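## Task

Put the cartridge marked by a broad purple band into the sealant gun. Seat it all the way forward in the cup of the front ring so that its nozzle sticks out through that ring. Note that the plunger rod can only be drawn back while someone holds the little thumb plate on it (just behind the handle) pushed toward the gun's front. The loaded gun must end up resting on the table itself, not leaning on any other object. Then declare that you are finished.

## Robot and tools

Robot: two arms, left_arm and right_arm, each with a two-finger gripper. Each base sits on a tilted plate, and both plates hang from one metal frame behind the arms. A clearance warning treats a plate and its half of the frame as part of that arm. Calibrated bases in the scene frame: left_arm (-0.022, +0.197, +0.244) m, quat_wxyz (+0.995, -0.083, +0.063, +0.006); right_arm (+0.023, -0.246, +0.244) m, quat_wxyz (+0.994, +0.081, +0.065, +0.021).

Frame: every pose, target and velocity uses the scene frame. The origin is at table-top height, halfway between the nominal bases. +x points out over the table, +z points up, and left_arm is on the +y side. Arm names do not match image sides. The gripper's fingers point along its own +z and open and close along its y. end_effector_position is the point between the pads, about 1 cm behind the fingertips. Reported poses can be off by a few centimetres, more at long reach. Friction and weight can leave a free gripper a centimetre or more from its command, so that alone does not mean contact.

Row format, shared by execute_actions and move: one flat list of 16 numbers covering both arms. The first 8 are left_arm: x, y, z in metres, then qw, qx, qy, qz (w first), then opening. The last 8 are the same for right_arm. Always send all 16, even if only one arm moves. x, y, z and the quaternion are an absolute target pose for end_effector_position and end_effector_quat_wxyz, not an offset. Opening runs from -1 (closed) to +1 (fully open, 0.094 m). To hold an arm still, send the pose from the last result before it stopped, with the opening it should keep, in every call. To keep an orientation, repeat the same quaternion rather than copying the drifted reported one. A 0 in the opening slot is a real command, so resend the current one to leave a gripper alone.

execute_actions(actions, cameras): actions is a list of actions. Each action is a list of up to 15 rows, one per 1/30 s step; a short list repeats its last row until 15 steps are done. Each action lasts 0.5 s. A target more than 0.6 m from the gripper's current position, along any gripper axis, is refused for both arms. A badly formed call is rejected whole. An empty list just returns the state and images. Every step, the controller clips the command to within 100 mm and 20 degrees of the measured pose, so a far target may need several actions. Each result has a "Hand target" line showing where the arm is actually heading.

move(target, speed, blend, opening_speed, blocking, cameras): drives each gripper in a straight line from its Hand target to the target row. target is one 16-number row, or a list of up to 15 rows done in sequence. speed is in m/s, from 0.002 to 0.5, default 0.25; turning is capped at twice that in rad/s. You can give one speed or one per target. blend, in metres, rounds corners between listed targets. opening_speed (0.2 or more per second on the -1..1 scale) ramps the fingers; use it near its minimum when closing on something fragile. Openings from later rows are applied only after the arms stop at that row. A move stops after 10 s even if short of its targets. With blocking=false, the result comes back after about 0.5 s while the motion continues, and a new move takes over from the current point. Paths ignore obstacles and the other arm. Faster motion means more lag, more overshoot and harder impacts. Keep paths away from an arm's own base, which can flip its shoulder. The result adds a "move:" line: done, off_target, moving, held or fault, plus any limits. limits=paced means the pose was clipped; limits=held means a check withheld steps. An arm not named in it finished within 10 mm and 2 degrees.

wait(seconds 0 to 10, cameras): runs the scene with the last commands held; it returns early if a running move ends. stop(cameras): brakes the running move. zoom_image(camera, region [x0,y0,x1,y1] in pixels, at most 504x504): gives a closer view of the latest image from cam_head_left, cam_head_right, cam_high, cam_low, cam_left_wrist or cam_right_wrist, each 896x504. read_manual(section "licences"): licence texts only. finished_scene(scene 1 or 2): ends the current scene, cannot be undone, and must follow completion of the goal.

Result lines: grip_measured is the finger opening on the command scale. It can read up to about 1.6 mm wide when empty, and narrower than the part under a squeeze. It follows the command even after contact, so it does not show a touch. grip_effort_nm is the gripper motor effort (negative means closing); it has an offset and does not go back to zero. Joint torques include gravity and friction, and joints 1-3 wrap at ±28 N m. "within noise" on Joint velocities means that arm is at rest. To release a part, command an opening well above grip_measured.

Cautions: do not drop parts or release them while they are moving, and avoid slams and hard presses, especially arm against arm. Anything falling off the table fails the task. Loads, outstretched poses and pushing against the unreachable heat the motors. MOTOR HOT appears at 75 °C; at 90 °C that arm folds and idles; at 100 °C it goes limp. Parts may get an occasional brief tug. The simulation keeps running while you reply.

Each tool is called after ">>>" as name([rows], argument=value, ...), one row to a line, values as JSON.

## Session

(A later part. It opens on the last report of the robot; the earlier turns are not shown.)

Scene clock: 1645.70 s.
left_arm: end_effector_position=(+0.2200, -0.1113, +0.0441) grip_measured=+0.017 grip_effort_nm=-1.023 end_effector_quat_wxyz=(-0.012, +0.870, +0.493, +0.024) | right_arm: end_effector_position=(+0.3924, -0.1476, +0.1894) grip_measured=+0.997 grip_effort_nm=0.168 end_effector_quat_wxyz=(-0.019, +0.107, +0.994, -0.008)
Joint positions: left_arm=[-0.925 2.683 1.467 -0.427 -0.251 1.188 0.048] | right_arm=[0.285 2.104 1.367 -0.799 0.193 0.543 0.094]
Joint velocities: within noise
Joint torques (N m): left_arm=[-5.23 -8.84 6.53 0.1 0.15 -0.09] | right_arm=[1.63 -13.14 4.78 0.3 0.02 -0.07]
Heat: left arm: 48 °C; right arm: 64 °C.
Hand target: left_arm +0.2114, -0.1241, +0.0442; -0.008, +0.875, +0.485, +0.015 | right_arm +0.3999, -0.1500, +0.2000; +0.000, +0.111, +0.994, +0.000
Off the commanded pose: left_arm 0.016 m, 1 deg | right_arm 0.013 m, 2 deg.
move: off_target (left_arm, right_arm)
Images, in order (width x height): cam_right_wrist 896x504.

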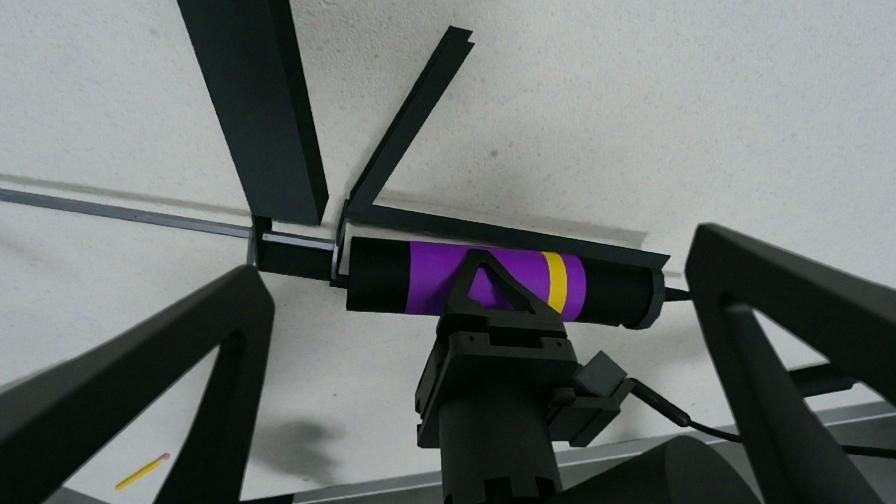

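>>> move([
  [0.2180, -0.1145, 0.0455, 0.0171, 0.8745, 0.4847, -0.0305, -0.1, 0.40, -0.15, 0.20, 0, 0.1115, 0.9938, 0, 1],
], speed=0.05, cameras=["cam_right_wrist"])

>>> zoom_image(camera="cam_right_wrist", region=[580, 230, 700, 350])

>>> zoom_image(camera="cam_right_wrist", region=[280, 200, 440, 330])

Scene clock: 1677.73 s.
left_arm: end_effector_position=(+0.2150, -0.1101, +0.0354) grip_measured=+0.017 grip_effort_nm=-1.028 end_effector_quat_wxyz=(+0.002, +0.875, +0.483, -0.017) | right_arm: end_effector_position=(+0.3924, -0.1476, +0.1894) grip_measured=+0.997 grip_effort_nm=0.173 end_effector_quat_wxyz=(-0.019, +0.107, +0.994, -0.008)
Joint positions: left_arm=[-0.89 2.683 1.427 -0.364 -0.168 1.249 0.048] | right_arm=[0.285 2.104 1.367 -0.799 0.193 0.543 0.094]
Joint velocities: within noise
Joint torques (N m): left_arm=[-1.88 -12.52 2.43 0.31 0.3 0.13] | right_arm=[1.59 -13.23 4.83 0.26 0.02 -0.07]
Heat: left arm: 48 °C; right arm: 65 °C.
Hand target: left_arm +0.2180, -0.1144, +0.0453; +0.017, +0.874, +0.484, -0.030 | right_arm +0.3998, -0.1500, +0.2000; +0.000, +0.111, +0.994, +0.000
Off the commanded pose: left_arm 0.011 m, 2 deg | right_arm 0.013 m, 2 deg.
move: off_target (left_arm, right_arm)
Images, in order (width x height): cam_right_wrist 896x504.

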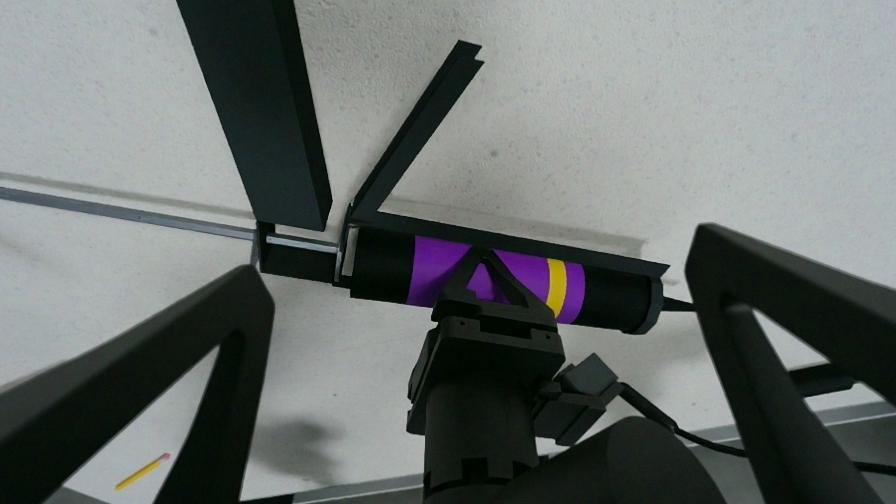

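Scaled by 4.200 from the camera's 896x504 image, which has a finer 1280x720 frame.

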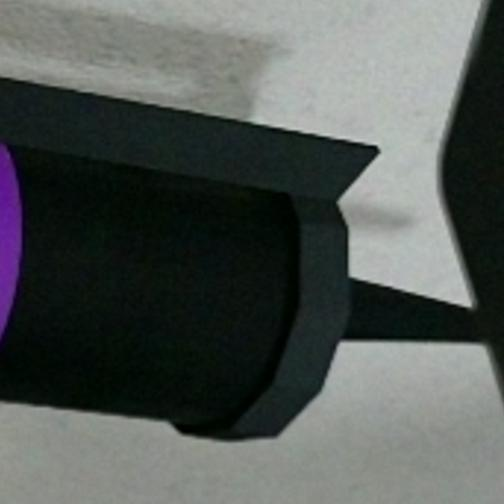

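Scaled by 3.150 from the camera's 896x504 image, which has a finer 1280x720 frame.

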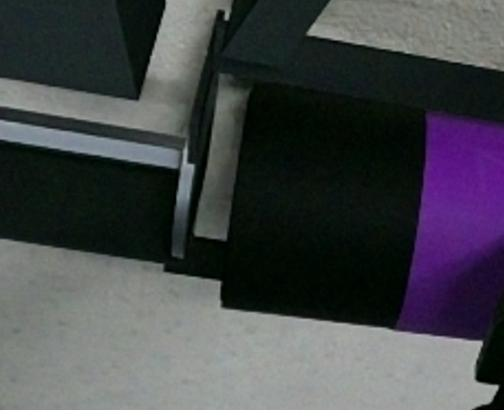

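>>> move([
  [0.2060, -0.1240, 0.036, 0.0085, 0.8746, 0.4848, -0.0153, -0.1, 0.40, -0.15, 0.20, 0, 0.1115, 0.9938, 0, 1],
], speed=0.05, cameras=["cam_right_wrist", "cam_left_wrist"])

>>> zoom_image(camera="cam_right_wrist", region=[580, 230, 700, 350])

>>> zoom_image(camera="cam_right_wrist", region=[280, 200, 440, 330])

Scene clock: 1687.53 s.
left_arm: end_effector_position=(+0.2157, -0.1113, +0.0369) grip_measured=+0.017 grip_effort_nm=-1.023 end_effector_quat_wxyz=(+0.002, +0.875, +0.485, -0.002) | right_arm: end_effector_position=(+0.3925, -0.1476, +0.1894) grip_measured=+0.997 grip_effort_nm=0.164 end_effector_quat_wxyz=(-0.019, +0.107, +0.994, -0.008)
Joint positions: left_arm=[-0.905 2.683 1.43 -0.366 -0.198 1.231 0.048] | right_arm=[0.285 2.104 1.367 -0.799 0.193 0.543 0.094]
Joint velocities: within noise
Joint torques (N m): left_arm=[-4.83 -9.1 4.98 0.28 0.26 -0.25] | right_arm=[1.66 -13.2 4.86 0.27 0.02 -0.05]
Heat: left arm: 52 °C; right arm: 65 °C.
Hand target: left_arm +0.2059, -0.1235, +0.0362; +0.008, +0.875, +0.485, -0.015 | right_arm +0.3999, -0.1500, +0.2000; +0.000, +0.111, +0.994, +0.000
Off the commanded pose: left_arm 0.016 m, 2 deg | right_arm 0.013 m, 2 deg.
move: off_target (left_arm, right_arm)
Images, in order (width x height): cam_left_wrist 896x504, cam_right_wrist 896x504.

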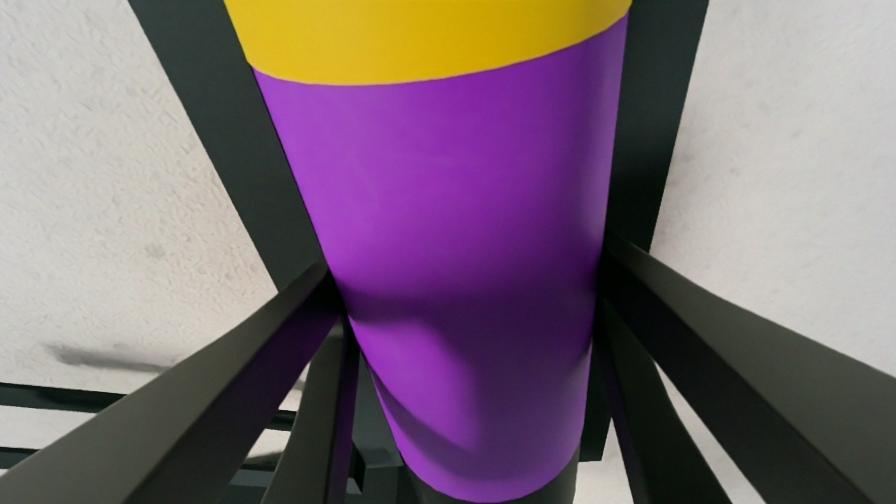

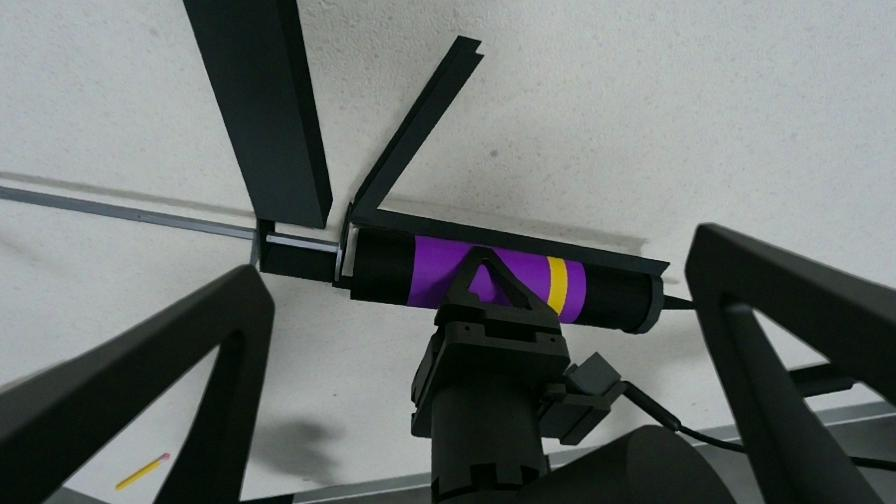

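Scaled by 4.200 from the camera's 896x504 image, which has a finer 1280x720 frame.

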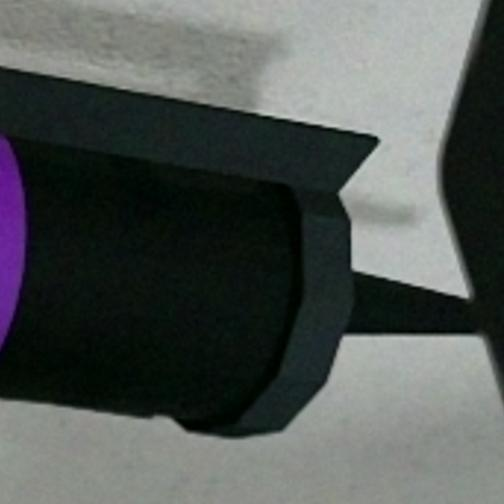

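Scaled by 3.150 from the camera's 896x504 image, which has a finer 1280x720 frame.

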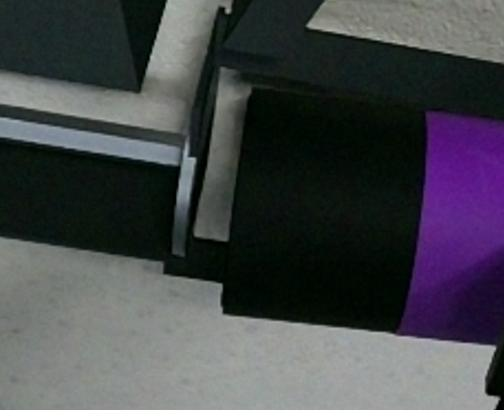

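>>> move([
  [0.2110, -0.1270, 0.037, 0.0085, 0.8746, 0.4848, -0.0153, -0.1, 0.40, -0.15, 0.20, 0, 0.1115, 0.9938, 0, 1],
], speed=0.05, cameras=["cam_right_wrist", "cam_left_wrist"])

>>> zoom_image(camera="cam_right_wrist", region=[580, 230, 700, 350])

>>> zoom_image(camera="cam_right_wrist", region=[280, 200, 440, 330])

Scene clock: 1696.23 s.
left_arm: end_effector_position=(+0.2171, -0.1125, +0.0386) grip_measured=+0.017 grip_effort_nm=-1.038 end_effector_quat_wxyz=(+0.001, +0.874, +0.486, -0.002) | right_arm: end_effector_position=(+0.3925, -0.1476, +0.1894) grip_measured=+0.997 grip_effort_nm=0.168 end_effector_quat_wxyz=(-0.019, +0.107, +0.994, -0.008)
Joint positions: left_arm=[-0.905 2.683 1.442 -0.38 -0.198 1.228 0.048] | right_arm=[0.285 2.104 1.367 -0.799 0.193 0.543 0.094]
Joint velocities: within noise
Joint torques (N m): left_arm=[-4.48 -8.55 6.57 0.23 0.28 -0.19] | right_arm=[1.62 -13.22 4.83 0.27 0.02 -0.04]
Heat: left arm: 50 °C; right arm: 65 °C.
Hand target: left_arm +0.2108, -0.1265, +0.0373; +0.009, +0.875, +0.485, -0.015 | right_arm +0.3999, -0.1500, +0.2000; +0.000, +0.111, +0.994, +0.000
Off the commanded pose: left_arm 0.016 m, 2 deg | right_arm 0.013 m, 2 deg.
move: off_target (left_arm, right_arm)
Images, in order (width x height): cam_left_wrist 896x504, cam_right_wrist 896x504.

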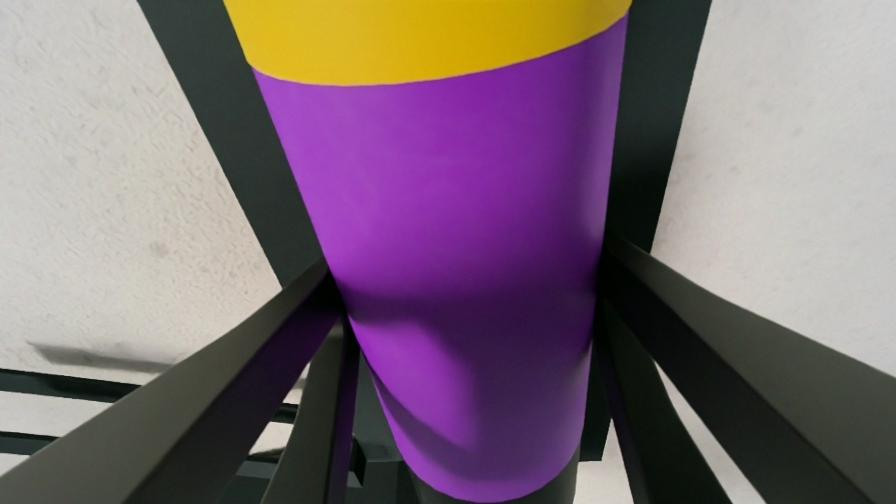

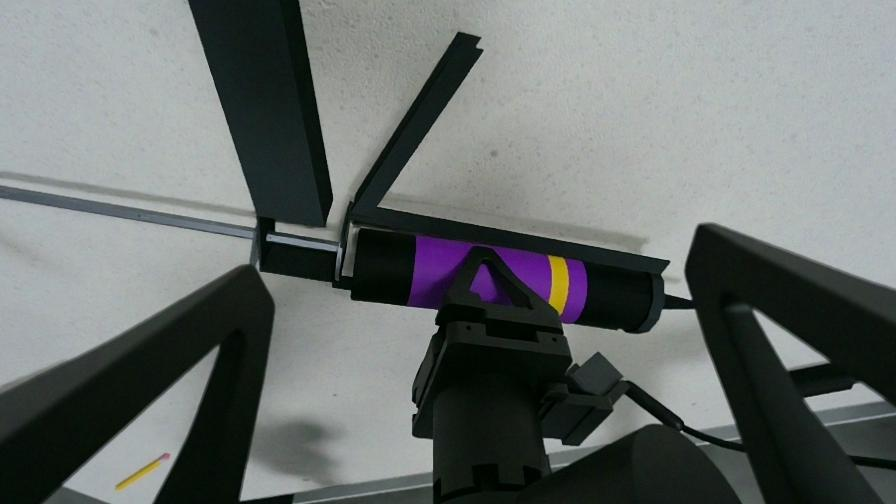

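Scaled by 4.200 from the camera's 896x504 image, which has a finer 1280x720 frame.

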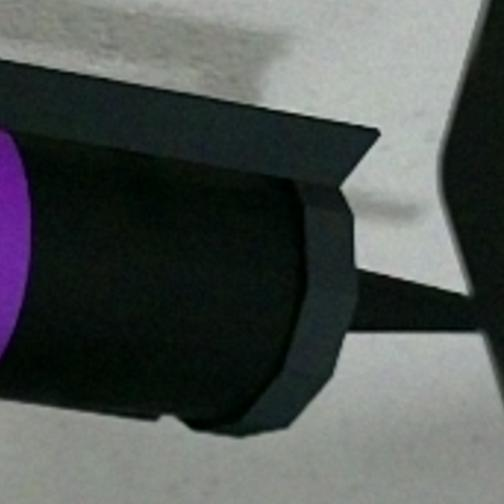

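Scaled by 3.150 from the camera's 896x504 image, which has a finer 1280x720 frame.

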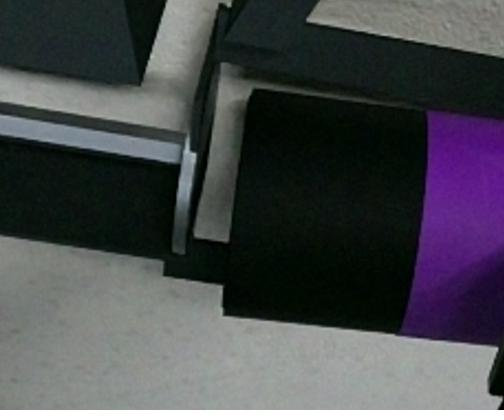

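>>> move([
  [0.2140, -0.1170, 0.0370, 0.0085, 0.8746, 0.4848, -0.0153, -0.1, 0.435, -0.055, 0.12, 0, 0.165, 0.9863, 0, 0.6],
], speed=0.12, cameras=["cam_right_wrist", "cam_high", "cam_head_right"])

Scene clock: 1720.17 s.
left_arm: end_effector_position=(+0.2169, -0.1123, +0.0383) grip_measured=+0.017 grip_effort_nm=-1.028 end_effector_quat_wxyz=(+0.000, +0.874, +0.486, -0.002) | right_arm: end_effector_position=(+0.4323, -0.0619, +0.1202) grip_measured=+0.603 grip_effort_nm=-0.125 end_effector_quat_wxyz=(-0.006, +0.168, +0.986, +0.001)
Joint positions: left_arm=[-0.905 2.683 1.44 -0.379 -0.198 1.228 0.048] | right_arm=[0.404 2.48 1.694 -0.741 0.193 0.781 0.075]
Joint velocities: within noise
Joint torques (N m): left_arm=[-2.54 -9.85 3.41 0.39 0.28 0.08] | right_arm=[4.08 -11.19 7.27 0.19 0.09 0.05]
Heat: left arm: 48 °C; right arm: 65 °C.
Hand target: left_arm +0.2139, -0.1169, +0.0370; +0.008, +0.874, +0.485, -0.015 | right_arm +0.4349, -0.0551, +0.1201; +0.000, +0.165, +0.986, +0.000
Off the commanded pose: left_arm 0.006 m, 2 deg | right_arm 0.007 m, 1 deg.
move: done
Images, in order (width x height): cam_head_right 896x504, cam_high 896x504, cam_right_wrist 896x504.

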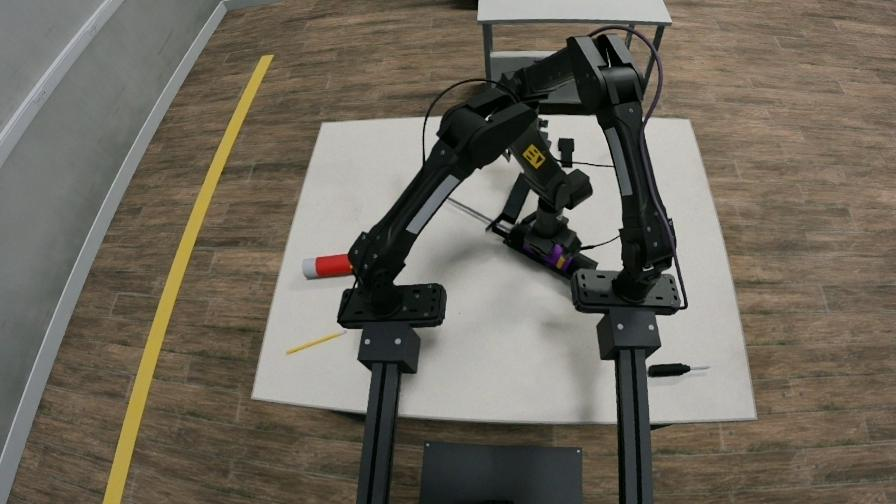

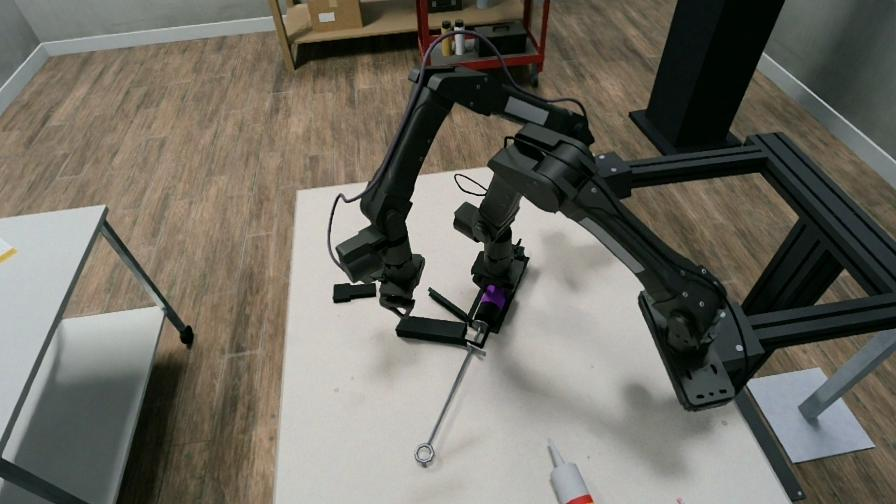

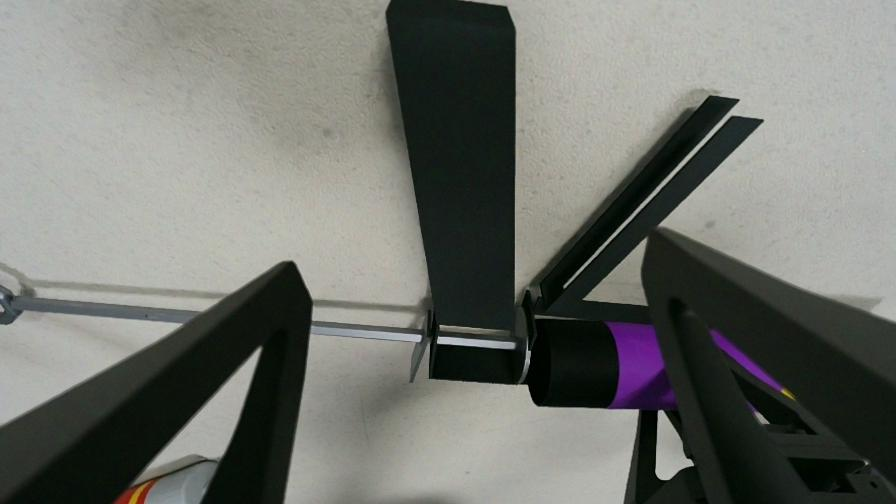

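>>> zoom_image(camera="cam_right_wrist", region=[400, 260, 680, 430])

Scaled by 1.800 from the camera's 896x504 image, which has a finer 1280x720 frame.

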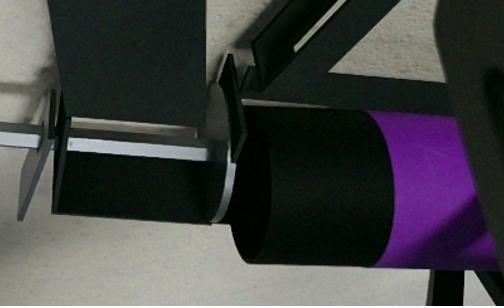

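>>> execute_actions(actions=[])

Scene clock: 1737.00 s.
left_arm: end_effector_position=(+0.2169, -0.1123, +0.0383) grip_measured=+0.017 grip_effort_nm=-1.028 end_effector_quat_wxyz=(+0.000, +0.874, +0.486, -0.002) | right_arm: end_effector_position=(+0.4323, -0.0619, +0.1202) grip_measured=+0.603 grip_effort_nm=-0.120 end_effector_quat_wxyz=(-0.006, +0.168, +0.986, +0.001)
Joint positions: left_arm=[-0.905 2.683 1.44 -0.379 -0.198 1.228 0.048] | right_arm=[0.404 2.48 1.694 -0.741 0.193 0.782 0.075]
Joint velocities: within noise
Joint torques (N m): left_arm=[-2.55 -9.85 3.49 0.4 0.27 0.11] | right_arm=[4.01 -11.17 7.21 0.2 0.09 0.08]
Heat: left arm: 49 °C; right arm: 63 °C.
Hand target: left_arm +0.2139, -0.1169, +0.0371; +0.008, +0.874, +0.485, -0.015 | right_arm +0.4349, -0.0551, +0.1201; +0.000, +0.165, +0.986, +0.000
Tool commands: left_gripper/opening=-0.1 right_gripper/opening=+0.6
Off the commanded pose: left_arm 0.006 m, 2 deg | right_arm 0.007 m, 1 deg.

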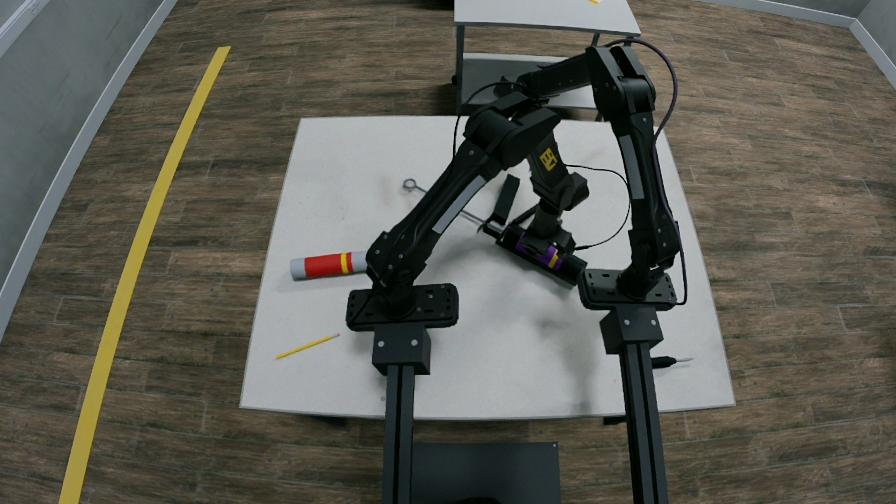

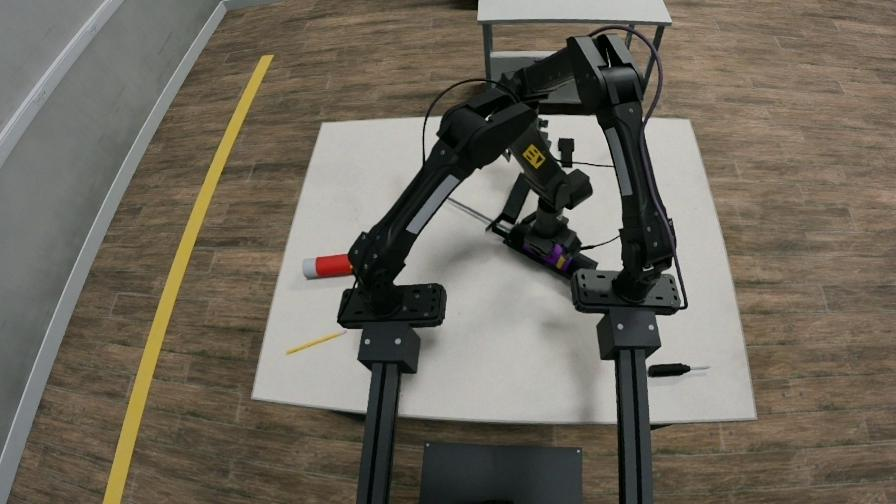

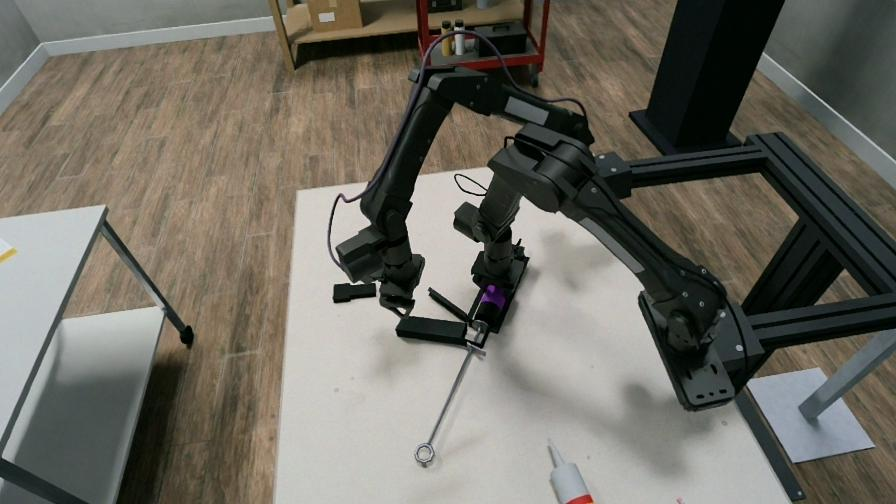

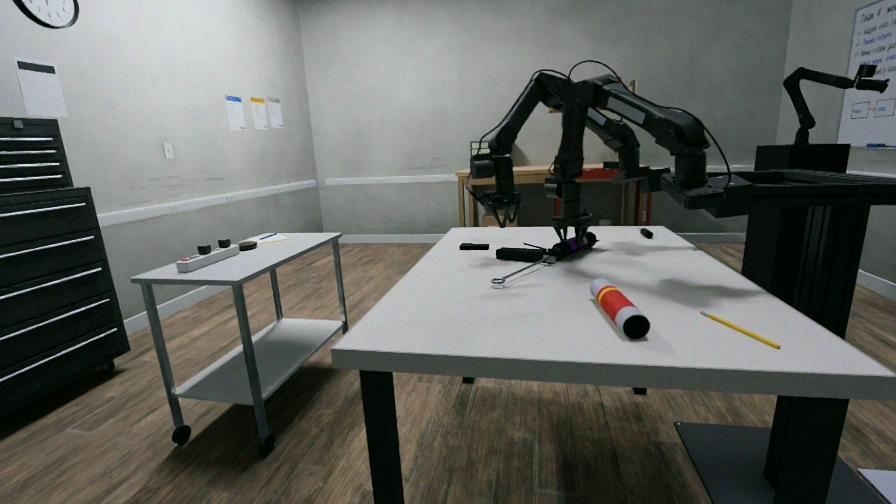

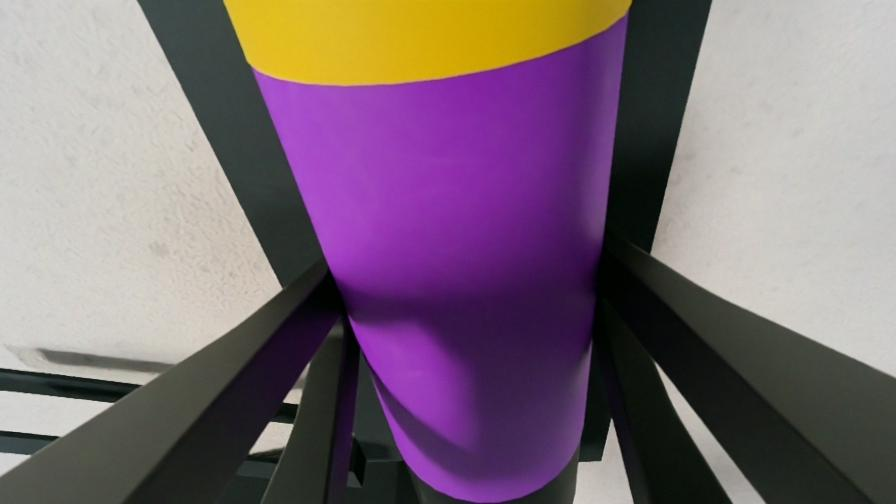

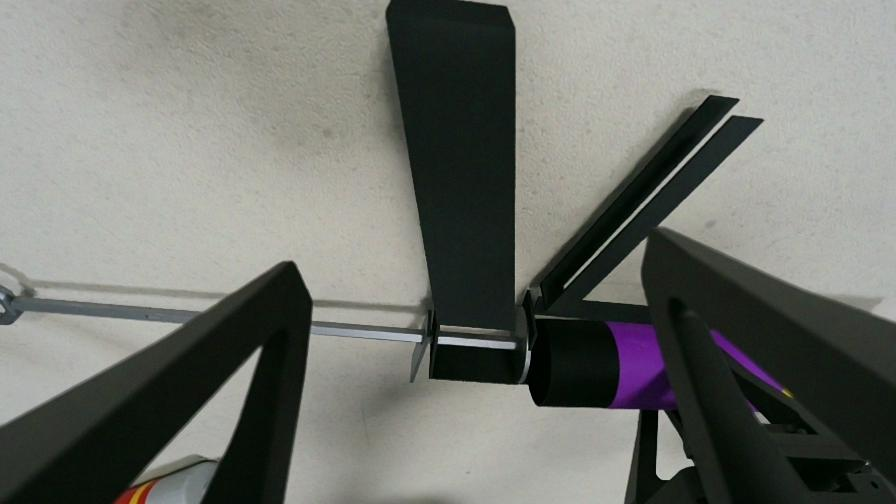

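>>> zoom_image(camera="cam_right_wrist", region=[380, 260, 700, 440])

Scaled by 1.575 from the camera's 896x504 image, which has a finer 1280x720 frame.

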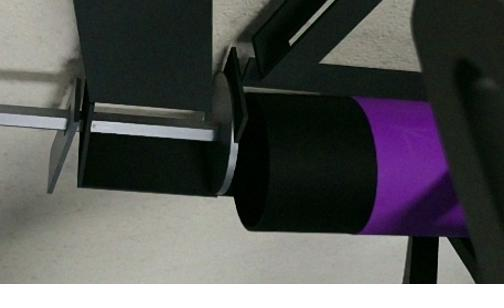

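>>> zoom_image(camera="cam_head_left", region=[470, 200, 620, 300])

>>> zoom_image(camera="cam_head_right", region=[470, 200, 620, 300])

>>> zoom_image(camera="cam_high", region=[430, 230, 580, 350])

Scaled by 3.360 from the camera's 896x504 image, which has a finer 1280x720 frame.

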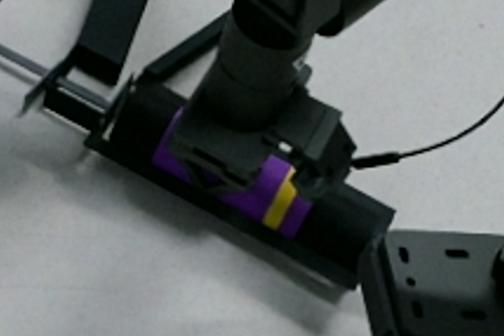

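Scaled by 3.360 from the camera's 896x504 image, which has a finer 1280x720 frame.

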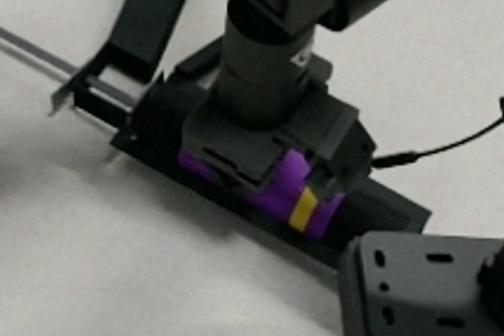

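Scaled by 3.360 from the camera's 896x504 image, which has a finer 1280x720 frame.

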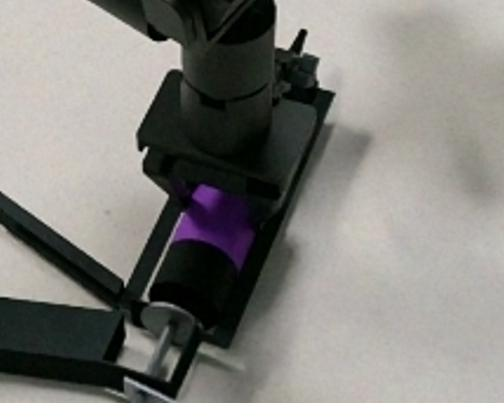

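>>> move(target=[0.2139,-0.1169,0.0371,0.0085,0.8746,0.4848,-0.0153,0.15,0.4349,-0.0551,0.1201,0,0.165,0.9863,0,0.6], opening_speed=0.3, cameras=["cam_left_wrist","cam_right_wrist"])

>>> move(target=[0.2139,-0.1169,0.0800,0.0085,0.8746,0.4848,-0.0153,0.15,0.4349,-0.0551,0.1201,0,0.165,0.9863,0,0.6], speed=0.05, cameras=["cam_left_wrist","cam_right_wrist"])

>>> move(target=[0.2139,-0.1169,0.1600,0.0085,0.8746,0.4848,-0.0153,0.4,0.4349,-0.0551,0.1201,0,0.165,0.9863,0,0.6], speed=0.12)

Scene clock: 1757.33 s.
left_arm: end_effector_position=(+0.2153, -0.1151, +0.0384) grip_measured=+0.147 grip_effort_nm=0.144 end_effector_quat_wxyz=(+0.004, +0.874, +0.486, -0.010) | right_arm: end_effector_position=(+0.4323, -0.0619, +0.1202) grip_measured=+0.603 grip_effort_nm=-0.125 end_effector_quat_wxyz=(-0.006, +0.168, +0.986, +0.001)
Joint positions: left_arm=[-0.905 2.683 1.44 -0.374 -0.181 1.228 0.054] | right_arm=[0.404 2.48 1.694 -0.741 0.193 0.782 0.075]
Joint velocities: within noise
Joint torques (N m): left_arm=[-2.48 -9.94 3.41 0.39 0.12 0.08] | right_arm=[3.96 -11.15 7.16 0.19 0.1 0.09]
Heat: left arm: 50 °C; right arm: 62 °C.
Hand target: left_arm +0.2138, -0.1168, +0.0371; +0.008, +0.874, +0.485, -0.015 | right_arm +0.4348, -0.0552, +0.1202; +0.000, +0.165, +0.986, +0.000
Off the commanded pose: left_arm 0.003 m, 1 deg | right_arm 0.007 m, 1 deg.
move: done
Images, in order (width x height): cam_left_wrist 896x504, cam_right_wrist 896x504.

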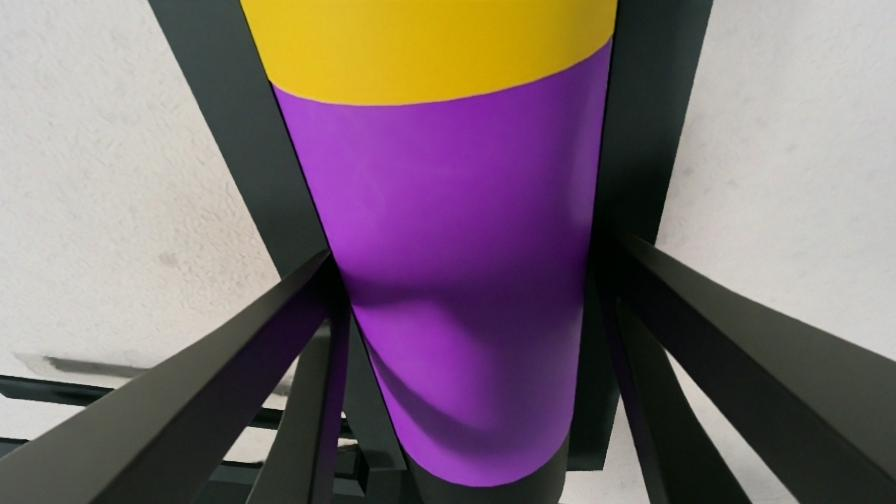

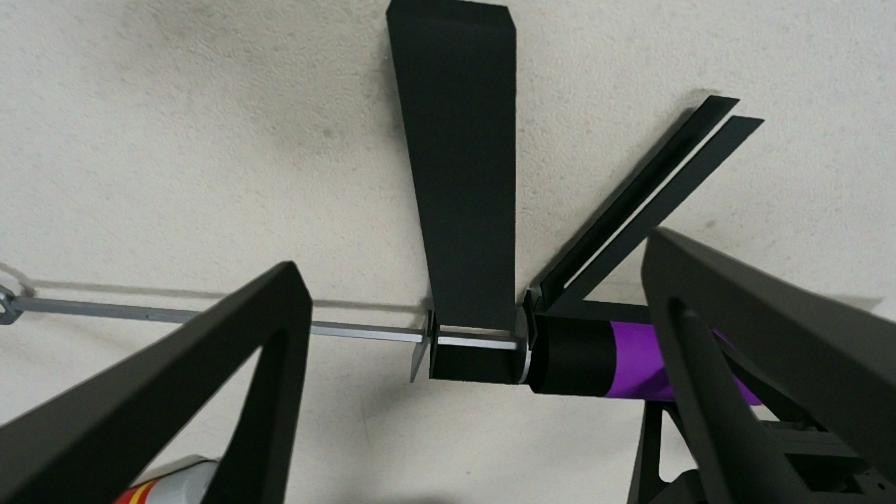

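Scene clock: 1758.80 s.
left_arm: end_effector_position=(+0.2133, -0.1066, +0.0584) grip_measured=+0.148 grip_effort_nm=0.125 end_effector_quat_wxyz=(-0.007, +0.874, +0.486, -0.013) | right_arm: end_effector_position=(+0.4323, -0.0619, +0.1202) grip_measured=+0.603 grip_effort_nm=-0.125 end_effector_quat_wxyz=(-0.006, +0.168, +0.986, +0.001)
Joint positions: left_arm=[-0.905 2.617 1.409 -0.433 -0.179 1.223 0.054] | right_arm=[0.404 2.48 1.694 -0.741 0.193 0.782 0.075]
Joint velocities: within noise
Joint torques (N m): left_arm=[-4.48 -14.08 3.3 0.02 0.1 -0.11] | right_arm=[3.99 -11.19 7.19 0.19 0.1 0.05]
Heat: left arm: 50 °C; right arm: 62 °C.
Hand target: left_arm +0.2138, -0.1168, +0.0790; +0.008, +0.874, +0.485, -0.016 | right_arm +0.4348, -0.0552, +0.1202; +0.000, +0.165, +0.986, +0.000
Off the commanded pose: left_arm 0.024 m, 2 deg | right_arm 0.007 m, 1 deg.
move: off_target (left_arm)
Images, in order (width x height): cam_left_wrist 896x504, cam_right_wrist 896x504.

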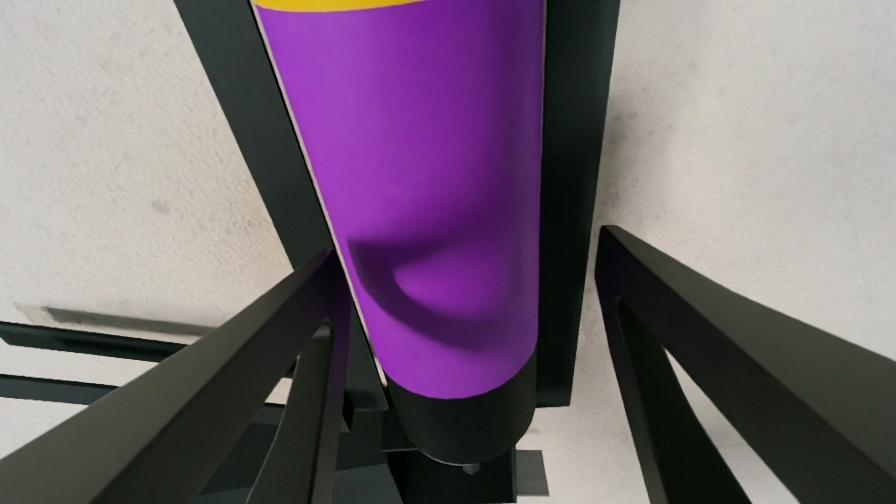

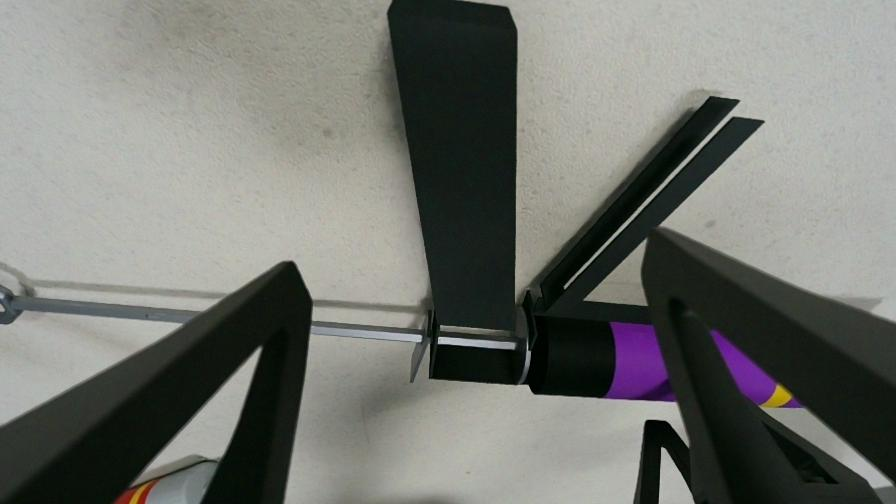

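Scene clock: 1760.20 s.
left_arm: end_effector_position=(+0.2101, -0.1045, +0.1370) grip_measured=+0.397 grip_effort_nm=0.139 end_effector_quat_wxyz=(-0.015, +0.875, +0.483, -0.013) | right_arm: end_effector_position=(+0.4323, -0.0619, +0.1202) grip_measured=+0.603 grip_effort_nm=-0.120 end_effector_quat_wxyz=(-0.006, +0.168, +0.986, +0.001)
Joint positions: left_arm=[-0.949 2.407 1.394 -0.653 -0.177 1.182 0.066] | right_arm=[0.404 2.48 1.694 -0.741 0.193 0.782 0.075]
Joint velocities: within noise
Joint torques (N m): left_arm=[-4.04 -13.27 6.15 0.01 0.1 -0.12] | right_arm=[4.1 -11.18 7.2 0.19 0.08 0.07]
Heat: left arm: 51 °C; right arm: 62 °C.
Hand target: left_arm +0.2136, -0.1166, +0.1593; +0.009, +0.875, +0.485, -0.016 | right_arm +0.4348, -0.0552, +0.1202; +0.000, +0.165, +0.986, +0.000
Off the commanded pose: left_arm 0.026 m, 3 deg | right_arm 0.007 m, 1 deg.
move: off_target (left_arm)

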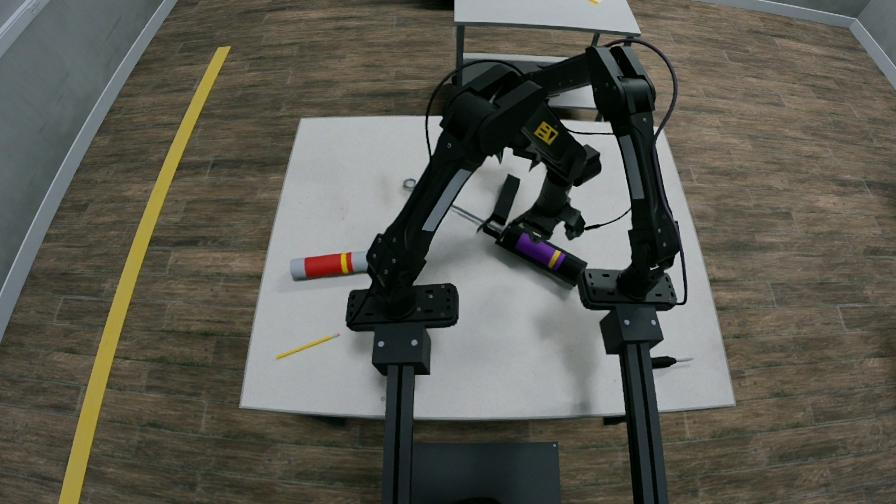

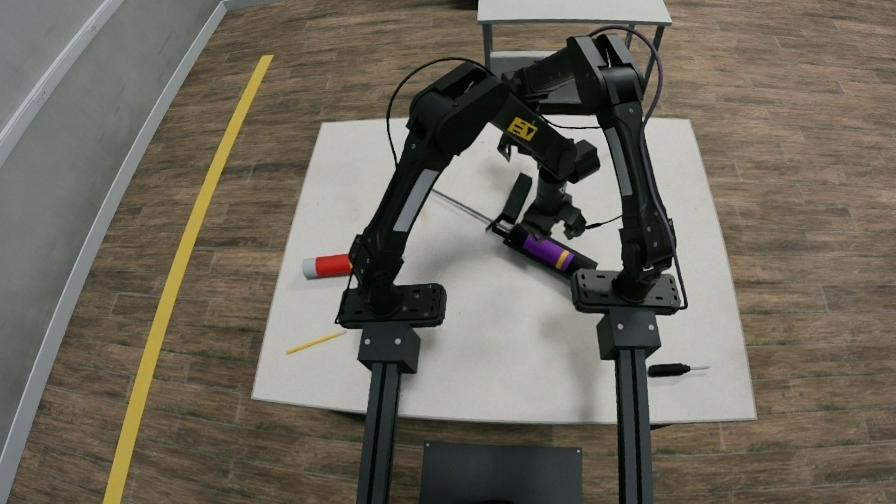

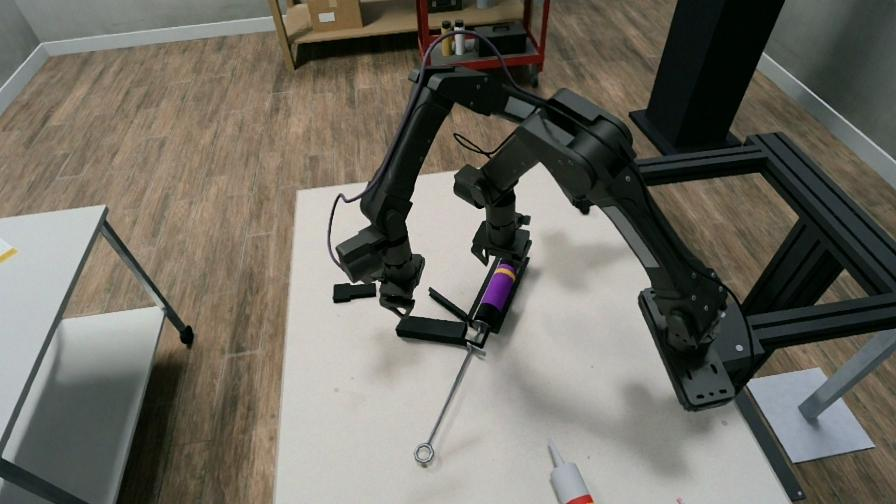

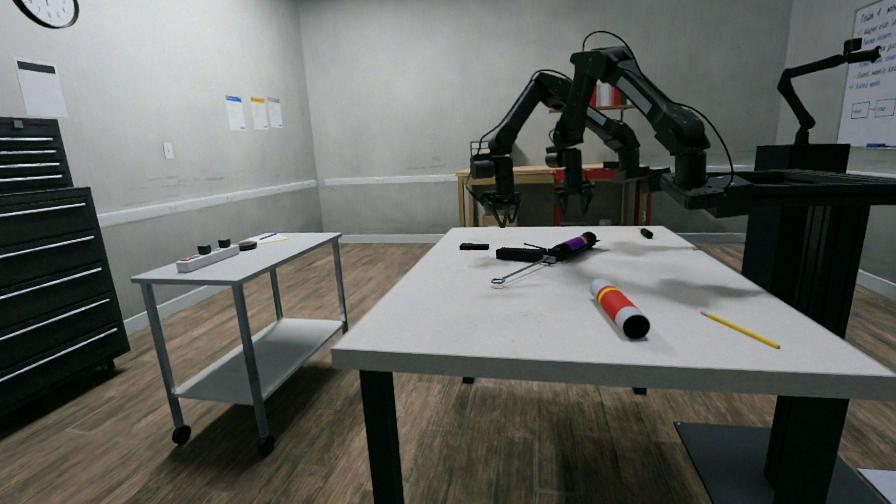

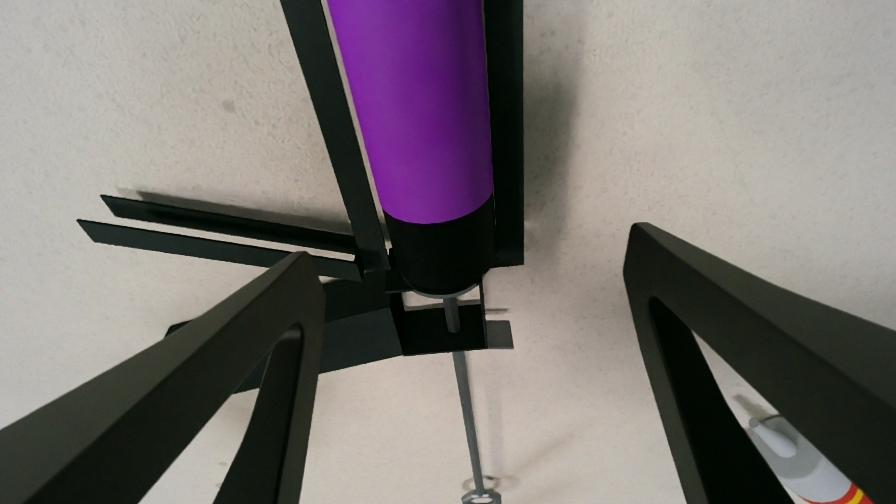

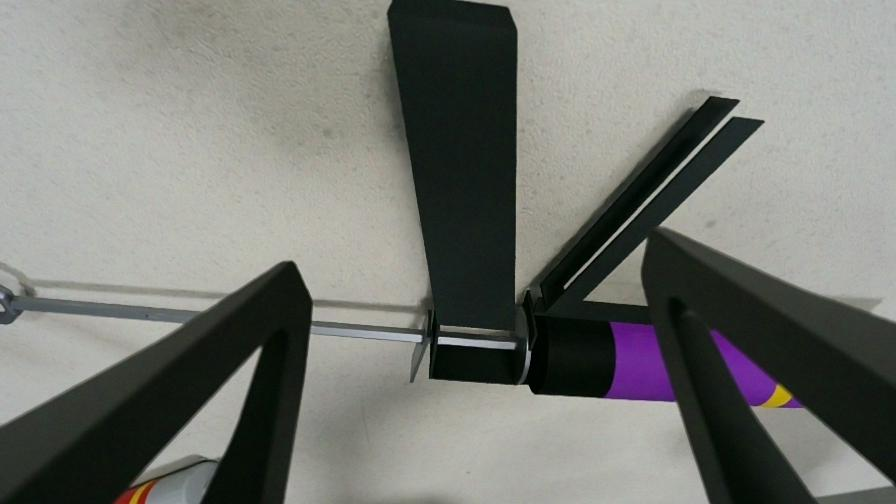

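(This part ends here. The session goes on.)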